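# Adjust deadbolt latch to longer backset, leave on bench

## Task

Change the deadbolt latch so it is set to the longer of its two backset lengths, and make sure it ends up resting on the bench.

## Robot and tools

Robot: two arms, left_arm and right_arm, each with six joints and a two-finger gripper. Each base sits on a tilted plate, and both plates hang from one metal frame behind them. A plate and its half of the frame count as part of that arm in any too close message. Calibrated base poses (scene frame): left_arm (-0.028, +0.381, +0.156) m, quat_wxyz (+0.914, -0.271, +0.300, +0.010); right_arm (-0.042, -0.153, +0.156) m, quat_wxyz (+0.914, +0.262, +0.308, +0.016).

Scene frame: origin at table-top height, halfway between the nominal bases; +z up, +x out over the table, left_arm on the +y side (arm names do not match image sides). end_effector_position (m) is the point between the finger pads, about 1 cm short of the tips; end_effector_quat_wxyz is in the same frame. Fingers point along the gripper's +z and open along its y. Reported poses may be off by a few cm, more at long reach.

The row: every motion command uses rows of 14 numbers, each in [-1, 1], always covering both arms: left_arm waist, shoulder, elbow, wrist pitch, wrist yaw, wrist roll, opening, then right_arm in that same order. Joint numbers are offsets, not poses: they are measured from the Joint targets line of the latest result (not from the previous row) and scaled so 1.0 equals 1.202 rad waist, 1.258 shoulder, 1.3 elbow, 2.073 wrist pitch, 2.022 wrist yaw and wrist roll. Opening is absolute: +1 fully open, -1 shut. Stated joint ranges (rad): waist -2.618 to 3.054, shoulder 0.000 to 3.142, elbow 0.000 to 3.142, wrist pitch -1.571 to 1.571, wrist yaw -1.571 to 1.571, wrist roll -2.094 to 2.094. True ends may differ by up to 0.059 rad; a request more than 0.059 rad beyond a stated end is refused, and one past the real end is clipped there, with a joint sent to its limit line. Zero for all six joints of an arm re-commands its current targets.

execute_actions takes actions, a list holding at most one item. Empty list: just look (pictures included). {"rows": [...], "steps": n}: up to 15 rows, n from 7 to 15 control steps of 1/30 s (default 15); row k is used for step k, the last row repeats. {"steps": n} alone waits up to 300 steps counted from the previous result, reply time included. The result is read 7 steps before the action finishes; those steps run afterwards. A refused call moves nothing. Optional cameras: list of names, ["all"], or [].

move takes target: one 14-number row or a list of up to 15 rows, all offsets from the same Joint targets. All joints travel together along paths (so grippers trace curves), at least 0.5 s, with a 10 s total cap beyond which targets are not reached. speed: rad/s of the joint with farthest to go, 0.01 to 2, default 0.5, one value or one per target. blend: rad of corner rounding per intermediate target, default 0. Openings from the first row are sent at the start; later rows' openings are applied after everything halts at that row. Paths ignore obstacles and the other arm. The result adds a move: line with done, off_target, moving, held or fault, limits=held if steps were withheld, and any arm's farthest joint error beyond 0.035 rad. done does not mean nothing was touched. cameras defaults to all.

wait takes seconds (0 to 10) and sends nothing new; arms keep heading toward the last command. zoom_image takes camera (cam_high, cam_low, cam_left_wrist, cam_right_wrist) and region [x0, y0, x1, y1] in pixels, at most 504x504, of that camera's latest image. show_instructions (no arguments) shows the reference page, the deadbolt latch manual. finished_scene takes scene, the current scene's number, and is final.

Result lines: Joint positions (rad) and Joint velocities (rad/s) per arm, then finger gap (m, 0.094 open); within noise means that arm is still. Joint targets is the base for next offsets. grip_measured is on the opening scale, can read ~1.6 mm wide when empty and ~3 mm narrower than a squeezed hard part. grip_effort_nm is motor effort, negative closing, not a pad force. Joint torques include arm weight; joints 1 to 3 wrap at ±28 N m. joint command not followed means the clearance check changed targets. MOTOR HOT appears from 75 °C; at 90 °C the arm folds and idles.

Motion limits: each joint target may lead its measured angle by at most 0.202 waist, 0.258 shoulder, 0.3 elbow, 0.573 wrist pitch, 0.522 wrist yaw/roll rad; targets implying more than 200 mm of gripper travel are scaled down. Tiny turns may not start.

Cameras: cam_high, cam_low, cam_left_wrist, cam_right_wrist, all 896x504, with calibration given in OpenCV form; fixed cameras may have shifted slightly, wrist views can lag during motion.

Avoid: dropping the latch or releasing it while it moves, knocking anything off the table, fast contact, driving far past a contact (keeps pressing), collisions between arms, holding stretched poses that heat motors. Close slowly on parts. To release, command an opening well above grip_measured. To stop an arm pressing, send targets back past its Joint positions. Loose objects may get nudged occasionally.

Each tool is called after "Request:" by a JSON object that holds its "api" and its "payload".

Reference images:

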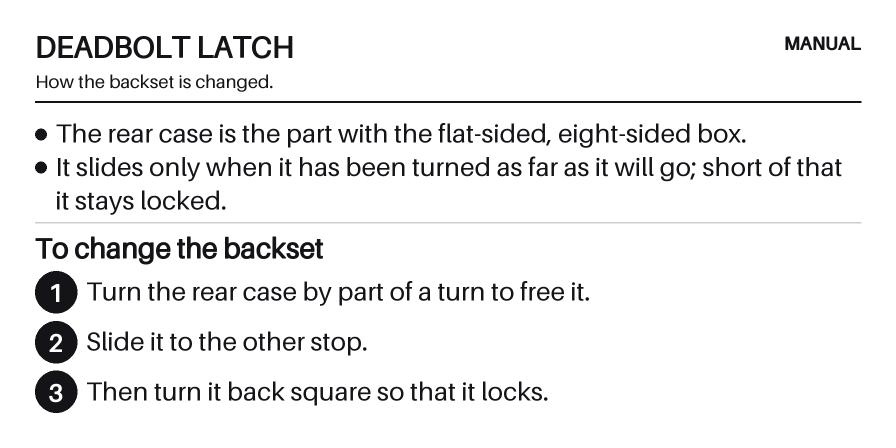

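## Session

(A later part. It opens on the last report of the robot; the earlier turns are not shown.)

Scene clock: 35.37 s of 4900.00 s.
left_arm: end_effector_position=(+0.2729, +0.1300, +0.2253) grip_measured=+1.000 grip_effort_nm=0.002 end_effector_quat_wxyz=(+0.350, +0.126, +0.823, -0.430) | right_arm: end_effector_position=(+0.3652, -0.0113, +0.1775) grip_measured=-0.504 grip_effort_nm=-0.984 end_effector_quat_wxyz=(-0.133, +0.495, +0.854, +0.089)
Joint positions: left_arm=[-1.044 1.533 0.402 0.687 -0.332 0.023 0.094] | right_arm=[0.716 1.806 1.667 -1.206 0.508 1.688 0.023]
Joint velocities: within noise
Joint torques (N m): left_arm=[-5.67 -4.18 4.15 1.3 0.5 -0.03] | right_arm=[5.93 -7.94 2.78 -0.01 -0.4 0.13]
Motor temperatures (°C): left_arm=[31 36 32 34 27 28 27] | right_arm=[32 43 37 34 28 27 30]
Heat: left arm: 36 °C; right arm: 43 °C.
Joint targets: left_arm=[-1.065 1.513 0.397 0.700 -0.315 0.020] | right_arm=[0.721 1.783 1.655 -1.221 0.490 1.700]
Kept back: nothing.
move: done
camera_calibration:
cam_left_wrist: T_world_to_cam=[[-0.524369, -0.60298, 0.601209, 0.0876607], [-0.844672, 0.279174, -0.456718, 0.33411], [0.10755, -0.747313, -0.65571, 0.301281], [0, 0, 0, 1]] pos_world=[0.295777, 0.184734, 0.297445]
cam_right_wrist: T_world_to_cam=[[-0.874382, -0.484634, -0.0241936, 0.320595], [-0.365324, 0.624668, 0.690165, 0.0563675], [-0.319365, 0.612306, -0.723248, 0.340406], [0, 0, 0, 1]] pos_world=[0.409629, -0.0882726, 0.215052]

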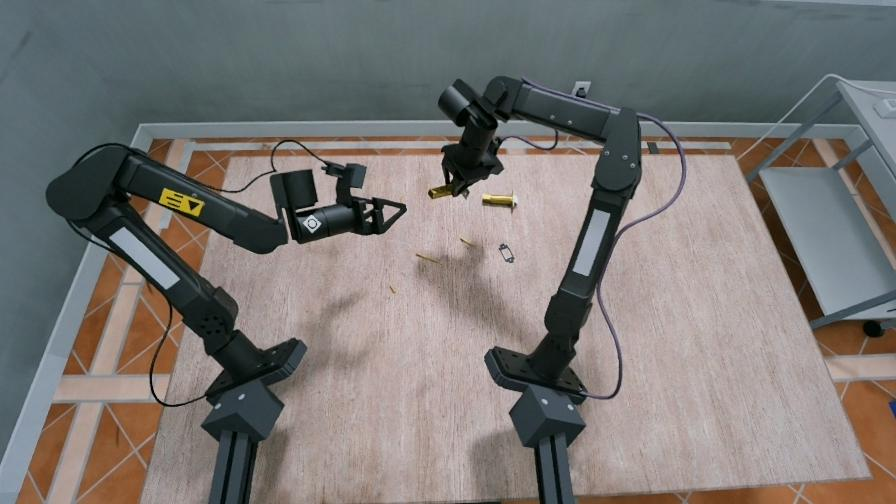

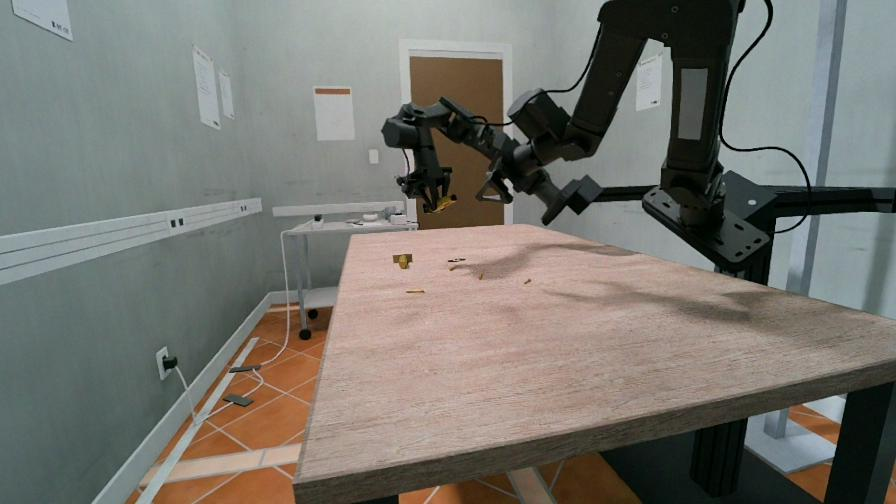

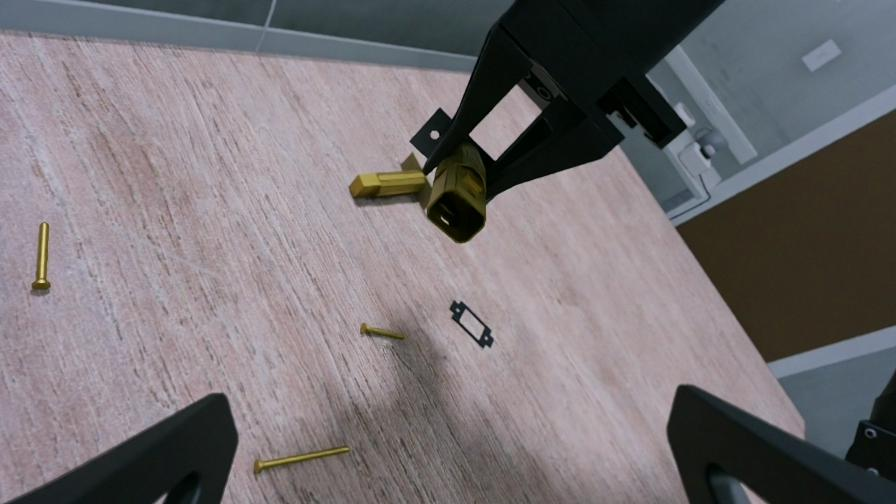

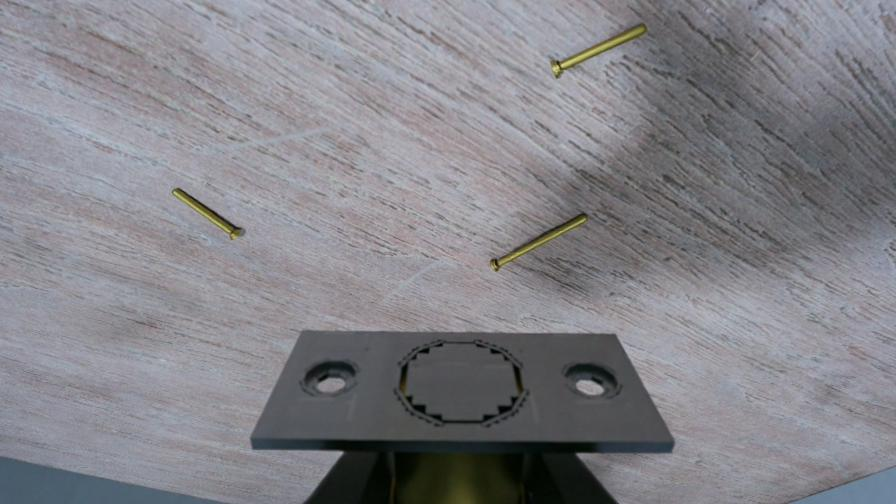

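Request:
{"api": "move", "payload": {"target": [0.092,0.268,0.132,0.107,0.075,-0.374,0.2, 0,0,0,0,0,0,-0.75], "speed": 0.4}}

Request:
{"api": "zoom_image", "payload": {"camera": "cam_left_wrist", "region": [200, 100, 700, 500]}}

Request:
{"api": "zoom_image", "payload": {"camera": "cam_high", "region": [340, 100, 540, 240]}}

Request:
{"api": "zoom_image", "payload": {"camera": "cam_low", "region": [370, 100, 590, 240]}}

Scene clock: 40.40 s of 4900.00 s.
left_arm: end_effector_position=(+0.3014, +0.0793, +0.2097) grip_measured=+0.202 grip_effort_nm=-0.095 end_effector_quat_wxyz=(+0.157, -0.198, +0.783, -0.568) | right_arm: end_effector_position=(+0.3651, -0.0111, +0.1775) grip_measured=-0.504 grip_effort_nm=-0.984 end_effector_quat_wxyz=(-0.134, +0.495, +0.854, +0.089)
Joint positions: left_arm=[-0.955 1.839 0.551 0.908 -0.18 -0.735 0.056] | right_arm=[0.716 1.806 1.667 -1.206 0.508 1.689 0.023]
Joint velocities: within noise
Joint torques (N m): left_arm=[-5.3 -3.44 5.22 1.34 0.59 -0.05] | right_arm=[5.91 -7.92 2.8 -0.01 -0.39 0.11]
Motor temperatures (°C): left_arm=[31 36 32 34 27 28 27] | right_arm=[32 42 37 33 28 27 31]
Heat: left arm: 36 °C; right arm: 42 °C.
Joint targets: left_arm=[-0.955 1.850 0.569 0.922 -0.163 -0.736] | right_arm=[0.721 1.783 1.655 -1.221 0.490 1.700]
Kept back: nothing.
move: done
camera_calibration:
cam_left_wrist: T_world_to_cam=[[0.11203, -0.29027, 0.950365, -0.208474], [-0.992998, -0.0687749, 0.0960492, 0.321683], [0.0374811, -0.95447, -0.295942, 0.212219], [0, 0, 0, 1]] pos_world=[0.334832, 0.164167, 0.230033]
cam_right_wrist: T_world_to_cam=[[-0.874728, -0.484026, -0.0238591, 0.320652], [-0.36444, 0.624565, 0.690725, 0.055822], [-0.319428, 0.612892, -0.722724, 0.340286], [0, 0, 0, 1]] pos_world=[0.409523, -0.0882189, 0.215025]

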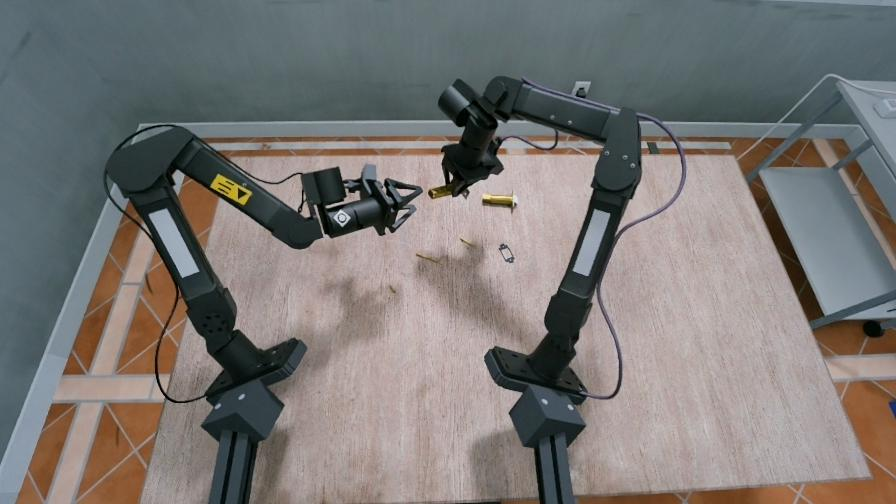

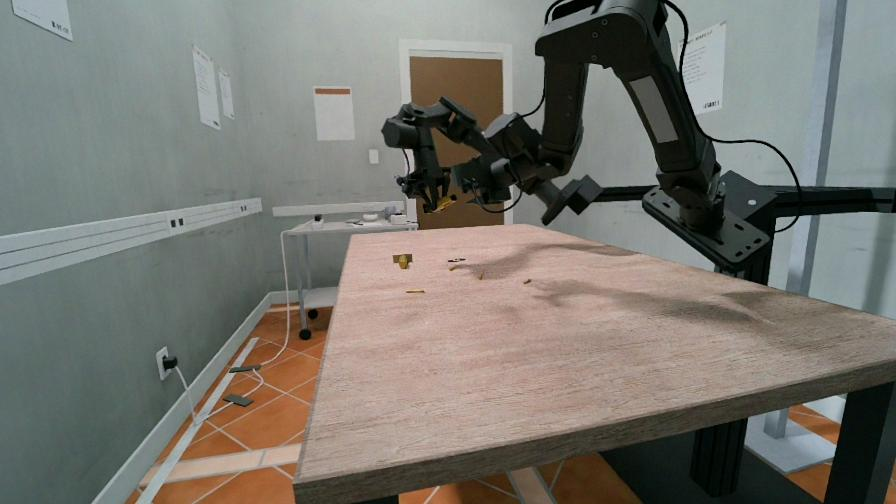

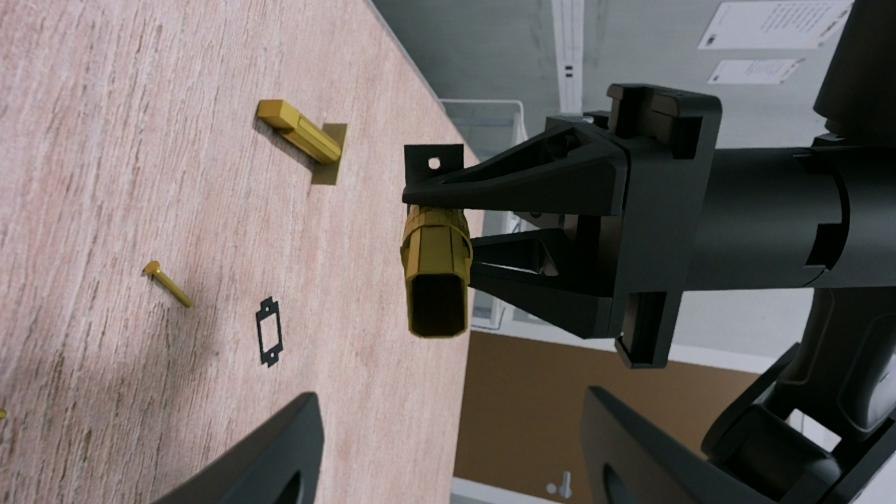

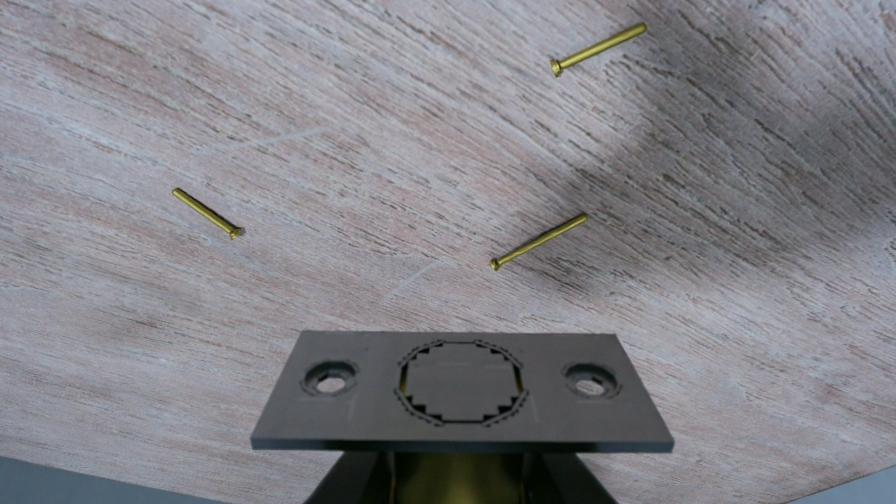

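Scaled by 1.008 from the camera's 896x504 image, which has a finer 1280x720 frame.

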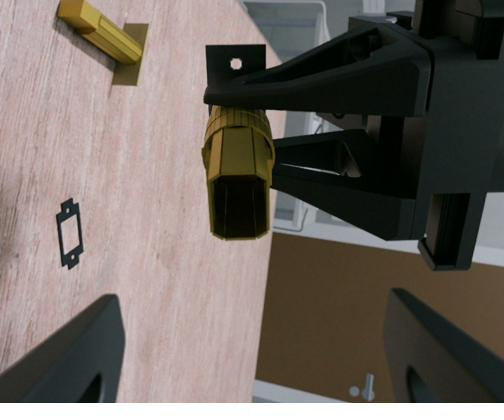

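Scaled by 2.520 from the camera's 896x504 image, which has a finer 1280x720 frame.

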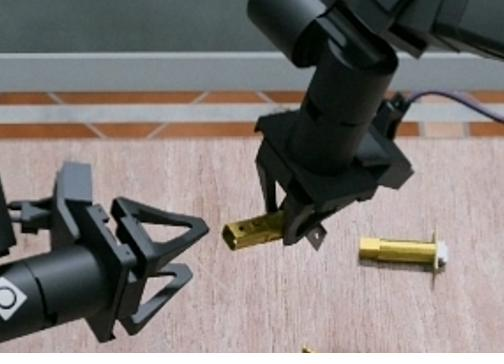

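Scaled by 2.291 from the camera's 896x504 image, which has a finer 1280x720 frame.

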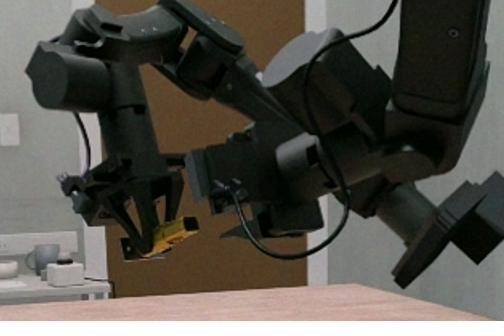

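Request:
{"api": "move", "payload": {"target": [0.033,0.139,0.149,-0.017,0.004,0.004,0.2, 0,0,0,0,0,0,-0.75], "speed": 0.12}}

Request:
{"api": "zoom_image", "payload": {"camera": "cam_left_wrist", "region": [200, 100, 700, 500]}}

Request:
{"api": "zoom_image", "payload": {"camera": "cam_high", "region": [340, 100, 540, 240]}}

Request:
{"api": "zoom_image", "payload": {"camera": "cam_low", "region": [370, 130, 540, 240]}}

Scene clock: 45.37 s of 4900.00 s.
left_arm: end_effector_position=(+0.3345, +0.0442, +0.1921) grip_measured=+0.202 grip_effort_nm=-0.090 end_effector_quat_wxyz=(+0.159, -0.213, +0.785, -0.559) | right_arm: end_effector_position=(+0.3651, -0.0111, +0.1775) grip_measured=-0.504 grip_effort_nm=-0.984 end_effector_quat_wxyz=(-0.134, +0.495, +0.854, +0.089)
Joint positions: left_arm=[-0.914 2.011 0.746 0.892 -0.172 -0.736 0.056] | right_arm=[0.716 1.806 1.667 -1.206 0.508 1.689 0.023]
Joint velocities: within noise
Joint torques (N m): left_arm=[-6.31 -4.44 5.19 1.12 0.55 0.1] | right_arm=[5.91 -7.91 2.81 -0.01 -0.4 0.11]
Motor temperatures (°C): left_arm=[31 36 32 34 27 28 27] | right_arm=[32 42 37 33 28 27 31]
Heat: left arm: 36 °C; right arm: 42 °C.
Joint targets: left_arm=[-0.915 2.025 0.763 0.887 -0.155 -0.728] | right_arm=[0.721 1.783 1.655 -1.221 0.490 1.700]
Kept back: nothing.
move: done
camera_calibration:
cam_left_wrist: T_world_to_cam=[[0.136089, -0.298629, 0.944617, -0.212153], [-0.98901, -0.0965588, 0.111959, 0.350663], [0.0577768, -0.949472, -0.308487, 0.167633], [0, 0, 0, 1]] pos_world=[0.365996, 0.129667, 0.212856]
cam_right_wrist: T_world_to_cam=[[-0.874728, -0.484026, -0.0238591, 0.320652], [-0.36444, 0.624565, 0.690725, 0.055822], [-0.319428, 0.612892, -0.722724, 0.340286], [0, 0, 0, 1]] pos_world=[0.409523, -0.0882189, 0.215025]

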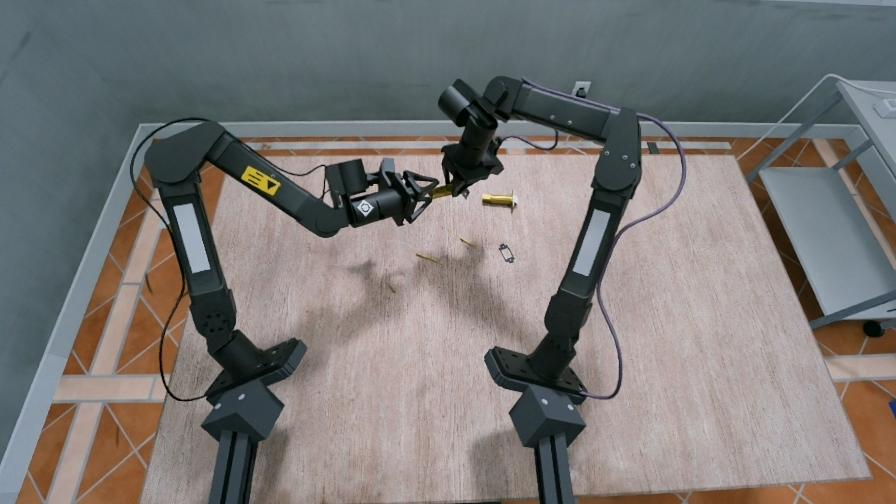

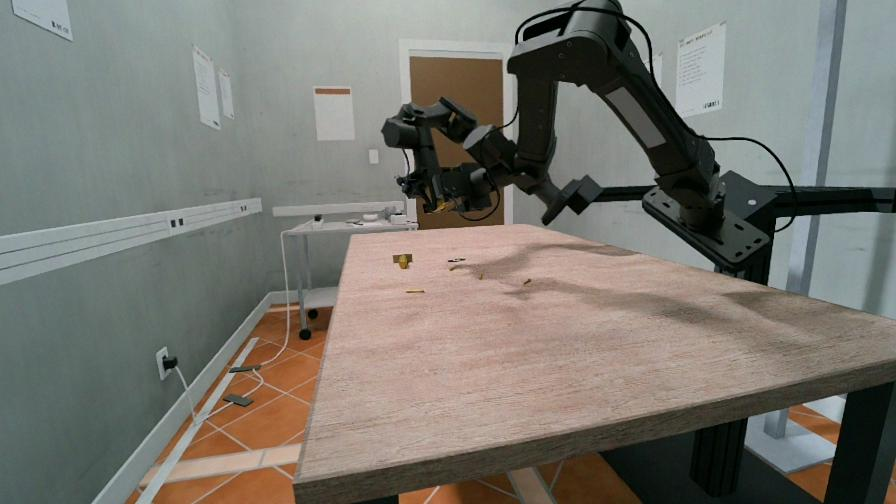

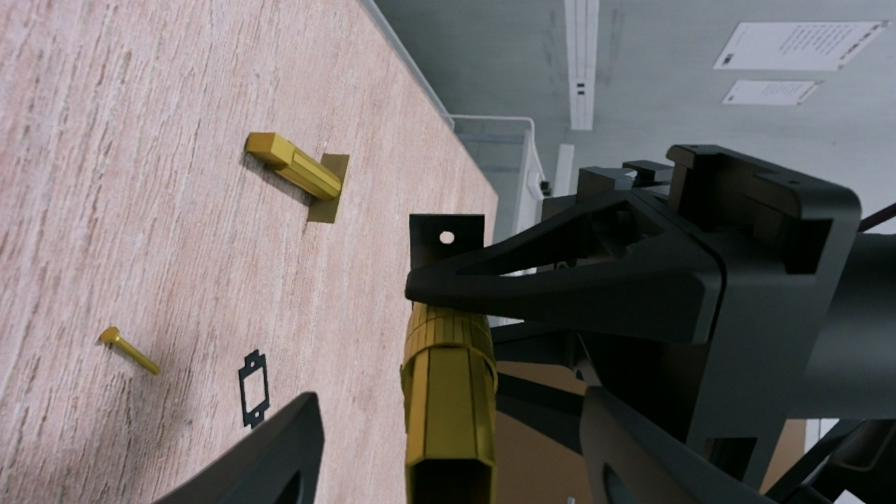

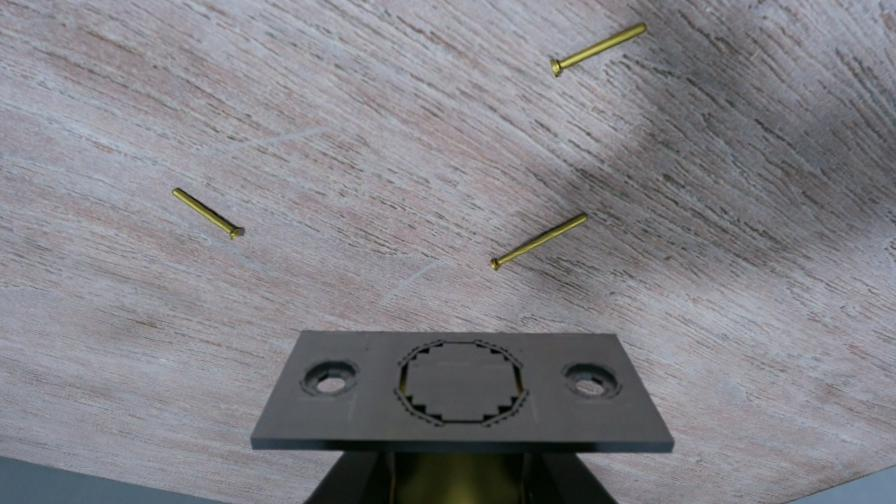

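Scaled by 1.008 from the camera's 896x504 image, which has a finer 1280x720 frame.

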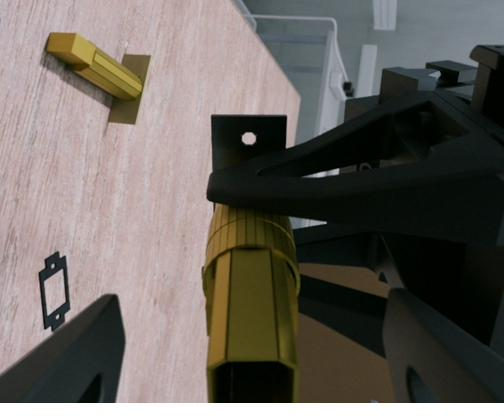

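Scaled by 2.520 from the camera's 896x504 image, which has a finer 1280x720 frame.

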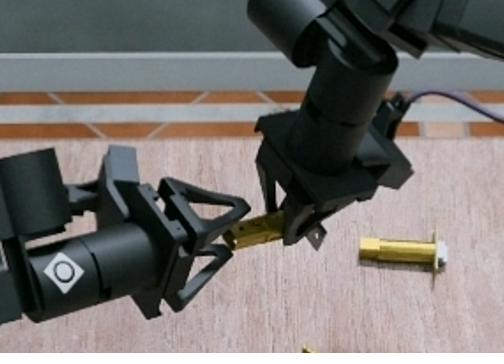

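Scaled by 2.965 from the camera's 896x504 image, which has a finer 1280x720 frame.

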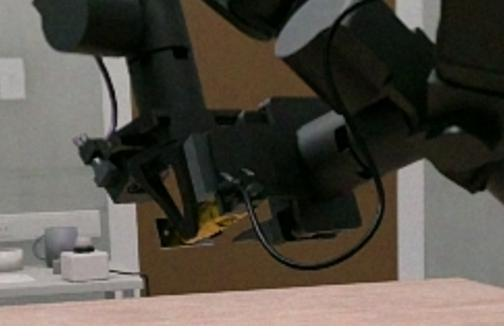

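Request:
{"api": "move", "payload": {"target": [-0.013,0.0405,0.022,-0.002,-0.006,0.001,0.0, 0,0,0,0,0,0,-0.75], "speed": 0.06}}

Request:
{"api": "zoom_image", "payload": {"camera": "cam_left_wrist", "region": [200, 100, 700, 500]}}

Request:
{"api": "zoom_image", "payload": {"camera": "cam_high", "region": [380, 140, 500, 240]}}

Request:
{"api": "zoom_image", "payload": {"camera": "cam_low", "region": [390, 150, 510, 240]}}

Scene clock: 49.33 s of 4900.00 s.
left_arm: end_effector_position=(+0.3291, +0.0331, +0.1820) grip_measured=+0.002 grip_effort_nm=-0.090 end_effector_quat_wxyz=(+0.151, -0.206, +0.792, -0.554) | right_arm: end_effector_position=(+0.3651, -0.0111, +0.1775) grip_measured=-0.504 grip_effort_nm=-0.984 end_effector_quat_wxyz=(-0.134, +0.495, +0.854, +0.089)
Joint positions: left_arm=[-0.914 2.062 0.774 0.886 -0.172 -0.736 0.047] | right_arm=[0.716 1.806 1.667 -1.206 0.508 1.689 0.023]
Joint velocities: within noise
Joint torques (N m): left_arm=[-7.82 -4.67 5.05 1.15 0.47 0.12] | right_arm=[5.93 -7.92 2.78 0 -0.4 0.11]
Motor temperatures (°C): left_arm=[31 36 32 34 27 28 27] | right_arm=[32 42 37 33 28 27 31]
Heat: left arm: 36 °C; right arm: 42 °C.
Joint targets: left_arm=[-0.931 2.076 0.791 0.882 -0.167 -0.726] | right_arm=[0.721 1.783 1.655 -1.221 0.490 1.700]
Kept back: nothing.
move: done
camera_calibration:
cam_left_wrist: T_world_to_cam=[[0.140438, -0.315583, 0.938448, -0.204997], [-0.989481, -0.0779726, 0.121854, 0.343123], [0.034718, -0.945689, -0.323214, 0.164471], [0, 0, 0, 1]] pos_world=[0.362593, 0.117599, 0.203727]
cam_right_wrist: T_world_to_cam=[[-0.874906, -0.483711, -0.0237384, 0.320699], [-0.36414, 0.624734, 0.690731, 0.055713], [-0.319284, 0.612969, -0.722722, 0.340234], [0, 0, 0, 1]] pos_world=[0.4095, -0.0882329, 0.215025]

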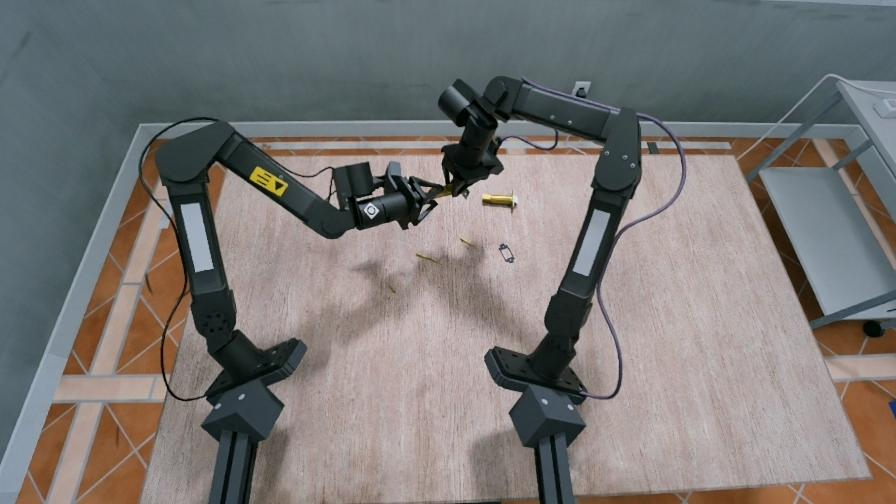

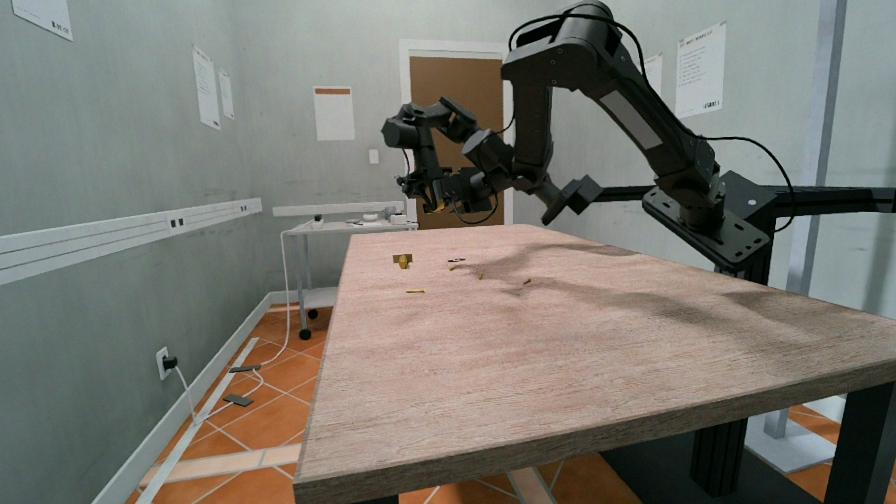

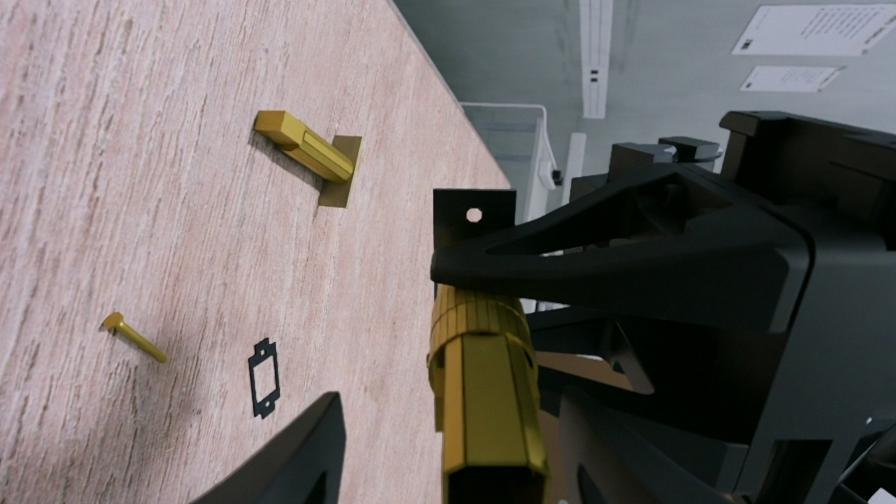

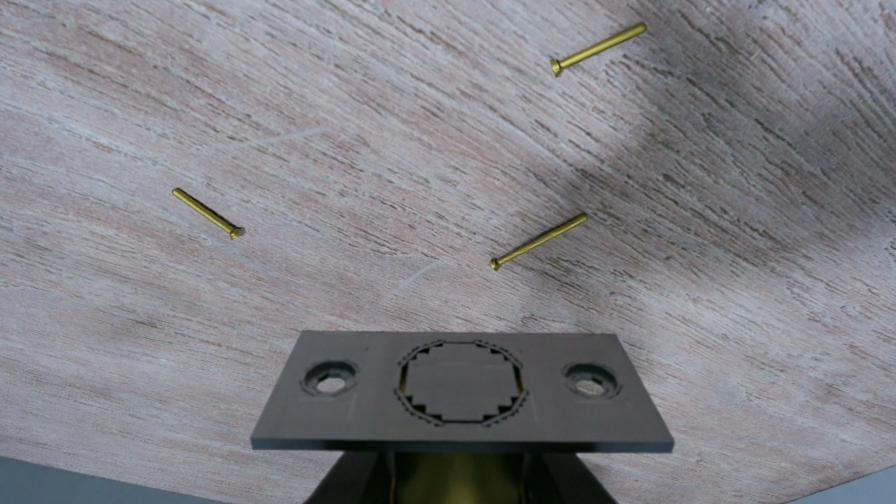

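Scaled by 1.008 from the camera's 896x504 image, which has a finer 1280x720 frame.

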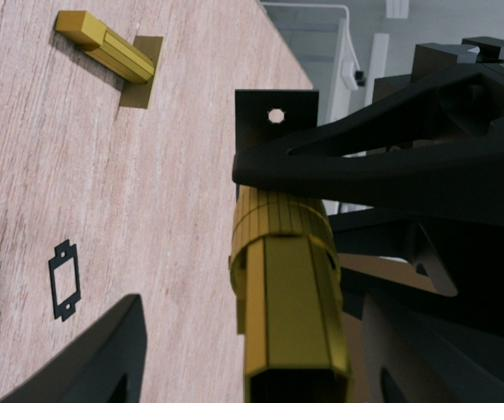

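Scaled by 4.200 from the camera's 896x504 image, which has a finer 1280x720 frame.

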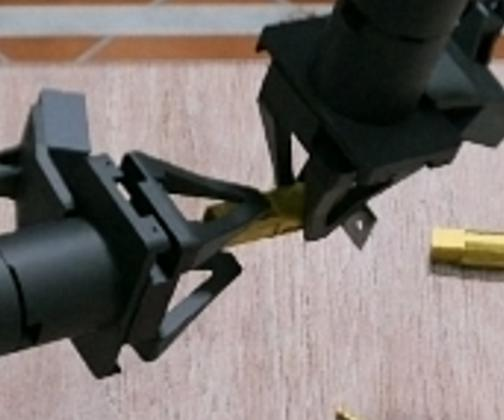

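Scaled by 4.200 from the camera's 896x504 image, which has a finer 1280x720 frame.

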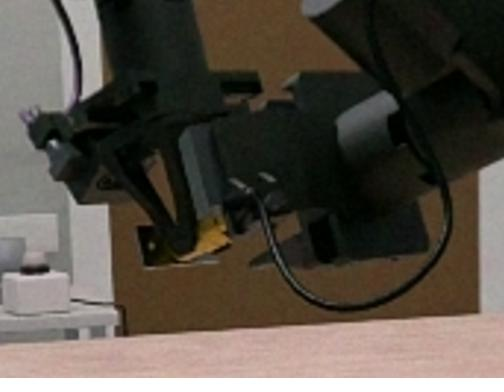

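Request:
{"api": "move", "payload": {"target": [-0.0155,0,0,0,0,0,0.0, 0,0,0,0,0,0,-0.75], "speed": 0.06, "cameras": ["cam_left_wrist","cam_high"]}}

Request:
{"api": "zoom_image", "payload": {"camera": "cam_high", "region": [380, 140, 500, 240]}}

Scene clock: 50.43 s of 4900.00 s.
left_arm: end_effector_position=(+0.3277, +0.0318, +0.1842) grip_measured=+0.002 grip_effort_nm=-0.095 end_effector_quat_wxyz=(+0.151, -0.204, +0.792, -0.556) | right_arm: end_effector_position=(+0.3651, -0.0111, +0.1775) grip_measured=-0.504 grip_effort_nm=-0.979 end_effector_quat_wxyz=(-0.134, +0.495, +0.854, +0.089)
Joint positions: left_arm=[-0.92 2.062 0.774 0.886 -0.173 -0.736 0.047] | right_arm=[0.716 1.806 1.667 -1.206 0.508 1.689 0.023]
Joint velocities: within noise
Joint torques (N m): left_arm=[-9.01 -4.71 5.03 1.13 0.43 0.11] | right_arm=[5.93 -7.91 2.8 -0.01 -0.4 0.11]
Motor temperatures (°C): left_arm=[32 36 32 34 27 28 27] | right_arm=[32 42 37 33 28 27 31]
Heat: left arm: 36 °C; right arm: 42 °C.
Joint targets: left_arm=[-0.949 2.076 0.791 0.882 -0.167 -0.726] | right_arm=[0.721 1.783 1.655 -1.221 0.490 1.700]
Kept back: nothing.
move: done
camera_calibration:
cam_left_wrist: T_world_to_cam=[[0.136538, -0.313509, 0.939718, -0.206247], [-0.99011, -0.0740608, 0.119152, 0.341904], [0.0322412, -0.946693, -0.32052, 0.164337], [0, 0, 0, 1]] pos_world=[0.361384, 0.116238, 0.205749]
Images, in order (width x height): cam_high 896x504, cam_left_wrist 896x504.

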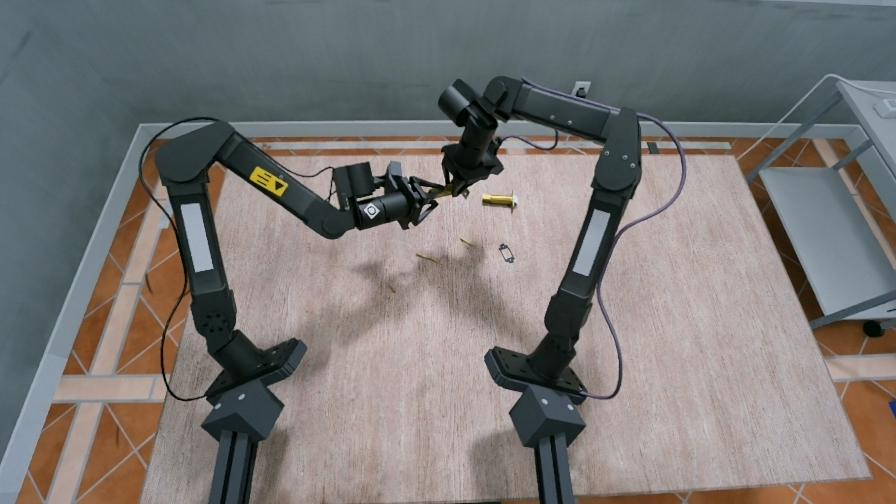

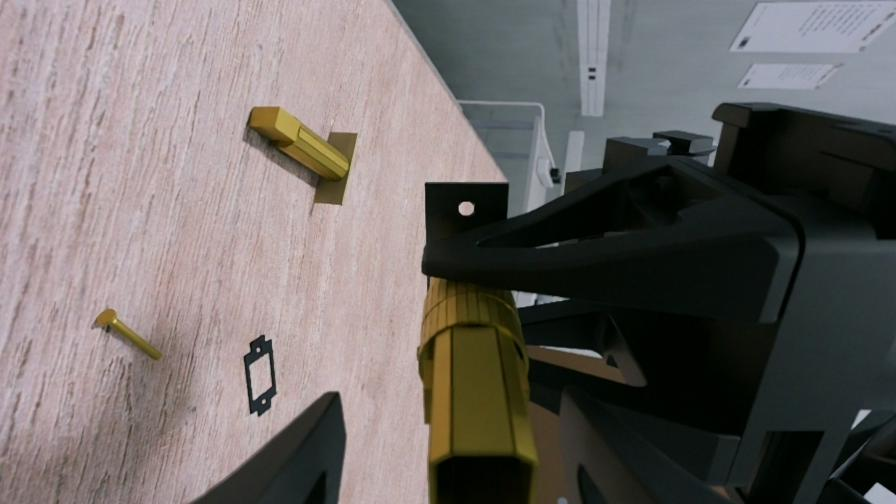

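Scaled by 4.200 from the camera's 896x504 image, which has a finer 1280x720 frame.

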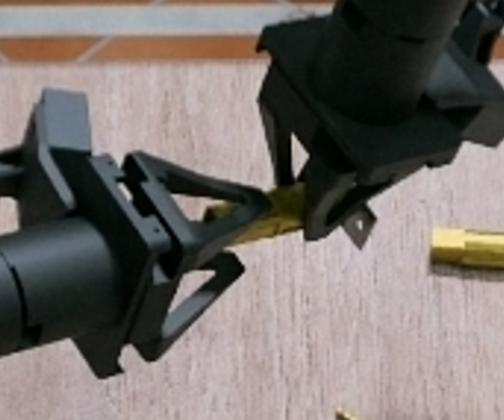

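Request:
{"api": "move", "payload": {"target": [-0.010,0,0,0,0,0,-0.2, 0,0,0,0,0,0,-0.75], "speed": 0.06, "cameras": ["cam_left_wrist"]}}

Scene clock: 51.53 s of 4900.00 s.
left_arm: end_effector_position=(+0.3248, +0.0292, +0.1885) grip_measured=-0.198 grip_effort_nm=-0.090 end_effector_quat_wxyz=(+0.150, -0.200, +0.790, -0.559) | right_arm: end_effector_position=(+0.3651, -0.0111, +0.1775) grip_measured=-0.504 grip_effort_nm=-0.989 end_effector_quat_wxyz=(-0.134, +0.495, +0.854, +0.089)
Joint positions: left_arm=[-0.932 2.062 0.774 0.886 -0.174 -0.736 0.038] | right_arm=[0.716 1.806 1.667 -1.206 0.508 1.689 0.023]
Joint velocities: within noise
Joint torques (N m): left_arm=[-8.88 -4.81 5.15 1.15 0.45 0.12] | right_arm=[5.94 -7.92 2.8 -0.01 -0.39 0.11]
Motor temperatures (°C): left_arm=[32 36 32 34 27 28 27] | right_arm=[32 42 37 33 28 27 31]
Heat: left arm: 36 °C; right arm: 42 °C.
Joint targets: left_arm=[-0.962 2.076 0.791 0.883 -0.167 -0.726] | right_arm=[0.721 1.783 1.655 -1.221 0.490 1.700]
Kept back: nothing.
move: done
camera_calibration:
cam_left_wrist: T_world_to_cam=[[0.128607, -0.308755, 0.942407, -0.208776], [-0.991333, -0.0657069, 0.113756, 0.339462], [0.0267998, -0.948869, -0.314529, 0.164066], [0, 0, 0, 1]] pos_world=[0.358973, 0.113521, 0.20974]
Images, in order (width x height): cam_left_wrist 896x504.

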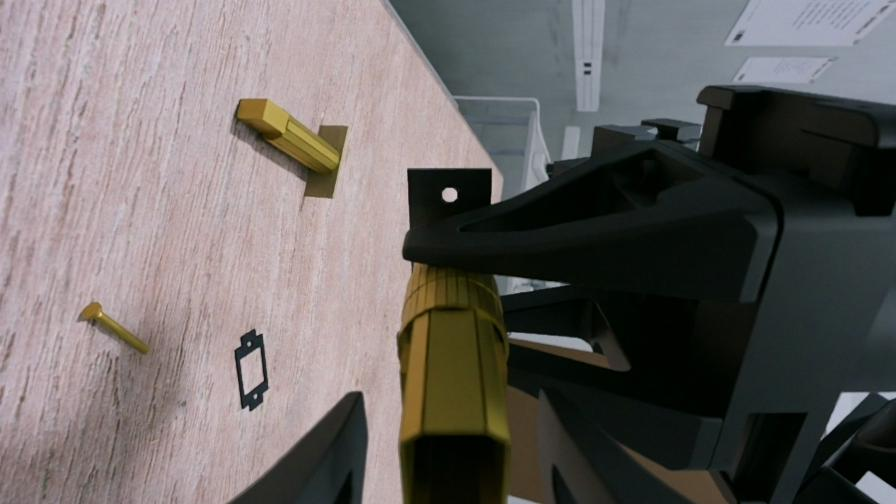

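Request:
{"api": "move", "payload": {"target": [[0,0,0,0,0,0,-0.5, 0,0,0,0,0,0,-0.75],[0,0,0,0,0,0,-0.62, 0,0,0,0,0,0,-0.75],[0,0,0,0,0,0,-0.7, 0,0,0,0,0,0,-0.75],[0,0,0,0,0,0,-0.85, 0,0,0,0,0,0,-0.75]], "speed": 0.3, "cameras": ["cam_left_wrist","cam_right_wrist"]}}

Scene clock: 55.30 s of 4900.00 s.
left_arm: end_effector_position=(+0.3246, +0.0291, +0.1886) grip_measured=-0.602 grip_effort_nm=-1.023 end_effector_quat_wxyz=(+0.150, -0.200, +0.790, -0.559) | right_arm: end_effector_position=(+0.3651, -0.0112, +0.1775) grip_measured=-0.504 grip_effort_nm=-0.989 end_effector_quat_wxyz=(-0.134, +0.495, +0.854, +0.089)
Joint positions: left_arm=[-0.932 2.062 0.774 0.886 -0.174 -0.736 0.019] | right_arm=[0.716 1.806 1.667 -1.206 0.507 1.689 0.023]
Joint velocities: within noise
Joint torques (N m): left_arm=[-9.03 -4.72 5.09 1.13 0.45 0.11] | right_arm=[5.96 -7.91 2.81 0 -0.4 0.12]
Motor temperatures (°C): left_arm=[32 36 32 34 27 28 27] | right_arm=[32 42 37 33 28 27 31]
Heat: left arm: 36 °C; right arm: 42 °C.
Joint targets: left_arm=[-0.962 2.076 0.791 0.882 -0.167 -0.726] | right_arm=[0.721 1.783 1.655 -1.221 0.490 1.700]
Kept back: nothing.
move: done
camera_calibration:
cam_left_wrist: T_world_to_cam=[[0.128401, -0.308826, 0.942412, -0.208793], [-0.991373, -0.065174, 0.113715, 0.339287], [0.0263026, -0.948883, -0.31453, 0.164163], [0, 0, 0, 1]] pos_world=[0.358851, 0.113404, 0.209821]
cam_right_wrist: T_world_to_cam=[[-0.875029, -0.483503, -0.0234292, 0.320667], [-0.363714, 0.624758, 0.690934, 0.0556097], [-0.319431, 0.613109, -0.722538, 0.340227], [0, 0, 0, 1]] pos_world=[0.409498, -0.088295, 0.214917]
Images, in order (width x height): cam_left_wrist 896x504, cam_right_wrist 896x504.

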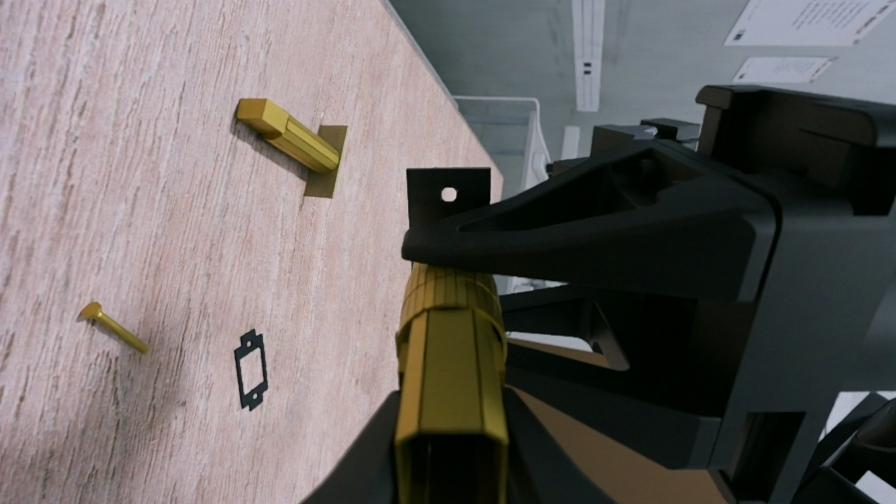

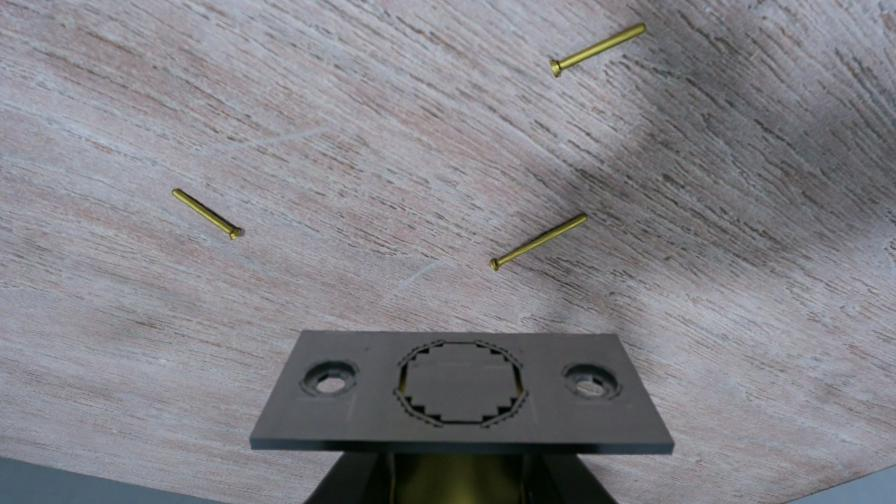

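Request:
{"api": "move", "payload": {"target": [0,0,0,0,0,0.15,-0.85, 0,0,0,0,0,0,-0.75], "speed": 0.25, "cameras": ["cam_left_wrist","cam_right_wrist"]}}

Request:
{"api": "zoom_image", "payload": {"camera": "cam_left_wrist", "region": [330, 150, 630, 500]}}

Scene clock: 57.20 s of 4900.00 s.
left_arm: end_effector_position=(+0.3247, +0.0295, +0.1878) grip_measured=-0.603 grip_effort_nm=-1.023 end_effector_quat_wxyz=(+0.216, -0.105, +0.810, -0.536) | right_arm: end_effector_position=(+0.3658, -0.0108, +0.1775) grip_measured=-0.504 grip_effort_nm=-0.984 end_effector_quat_wxyz=(-0.133, +0.497, +0.853, +0.090)
Joint positions: left_arm=[-0.932 2.062 0.774 0.885 -0.178 -0.497 0.019] | right_arm=[0.716 1.806 1.667 -1.203 0.508 1.69 0.023]
Joint velocities: within noise
Joint torques (N m): left_arm=[-8.88 -4.56 5.12 1.14 0.52 0.89] | right_arm=[5.94 -7.92 2.8 -0.03 -0.4 0.1]
Motor temperatures (°C): left_arm=[32 36 32 34 27 28 27] | right_arm=[32 42 37 33 28 27 31]
Heat: left arm: 36 °C; right arm: 42 °C.
Joint targets: left_arm=[-0.962 2.076 0.791 0.883 -0.167 -0.423] | right_arm=[0.721 1.783 1.655 -1.221 0.490 1.700]
Kept back: nothing.
move: off_target (left_arm); left_arm: the wrist roll is farthest, 0.075 rad from its target
camera_calibration:
cam_left_wrist: T_world_to_cam=[[-0.0808197, -0.416467, 0.905551, -0.129961], [-0.996401, 0.0104627, -0.0841161, 0.376028], [0.025557, -0.909091, -0.415814, 0.182345], [0, 0, 0, 1]] pos_world=[0.359511, 0.107709, 0.225138]
cam_right_wrist: T_world_to_cam=[[-0.876558, -0.480619, -0.0255276, 0.322409], [-0.362924, 0.625205, 0.690945, 0.0552979], [-0.316121, 0.614918, -0.722456, 0.339002], [0, 0, 0, 1]] pos_world=[0.409845, -0.0880755, 0.214937]
Images, in order (width x height): cam_left_wrist 896x504, cam_right_wrist 896x504.

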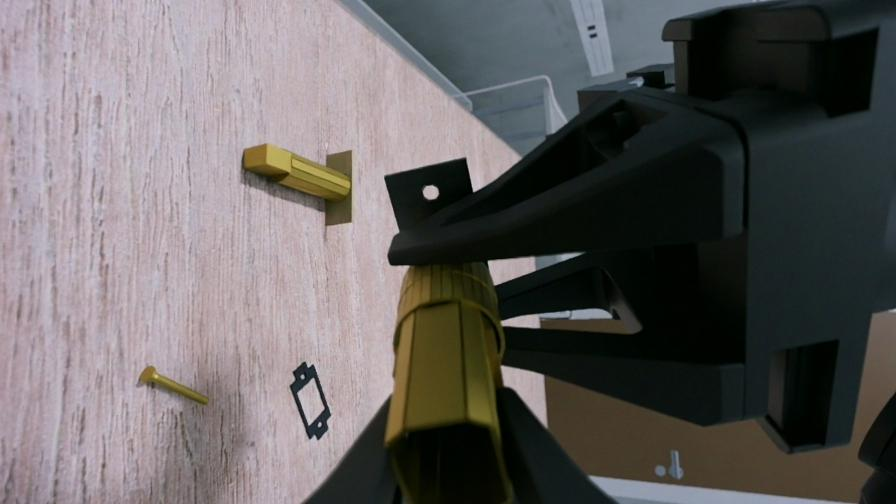

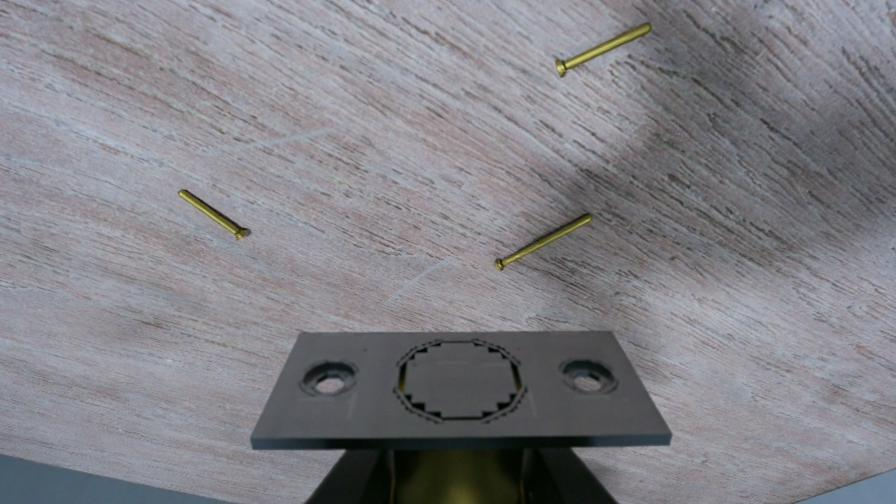

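Scaled by 1.440 from the camera's 896x504 image, which has a finer 1280x720 frame.

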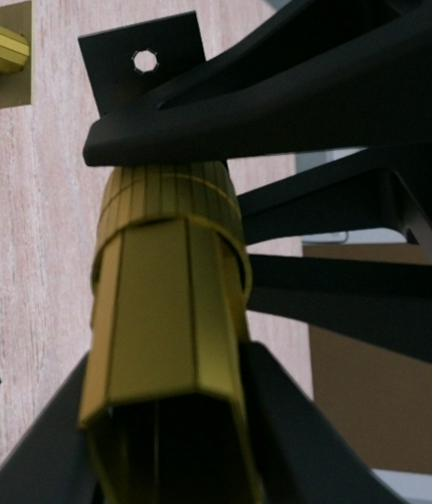

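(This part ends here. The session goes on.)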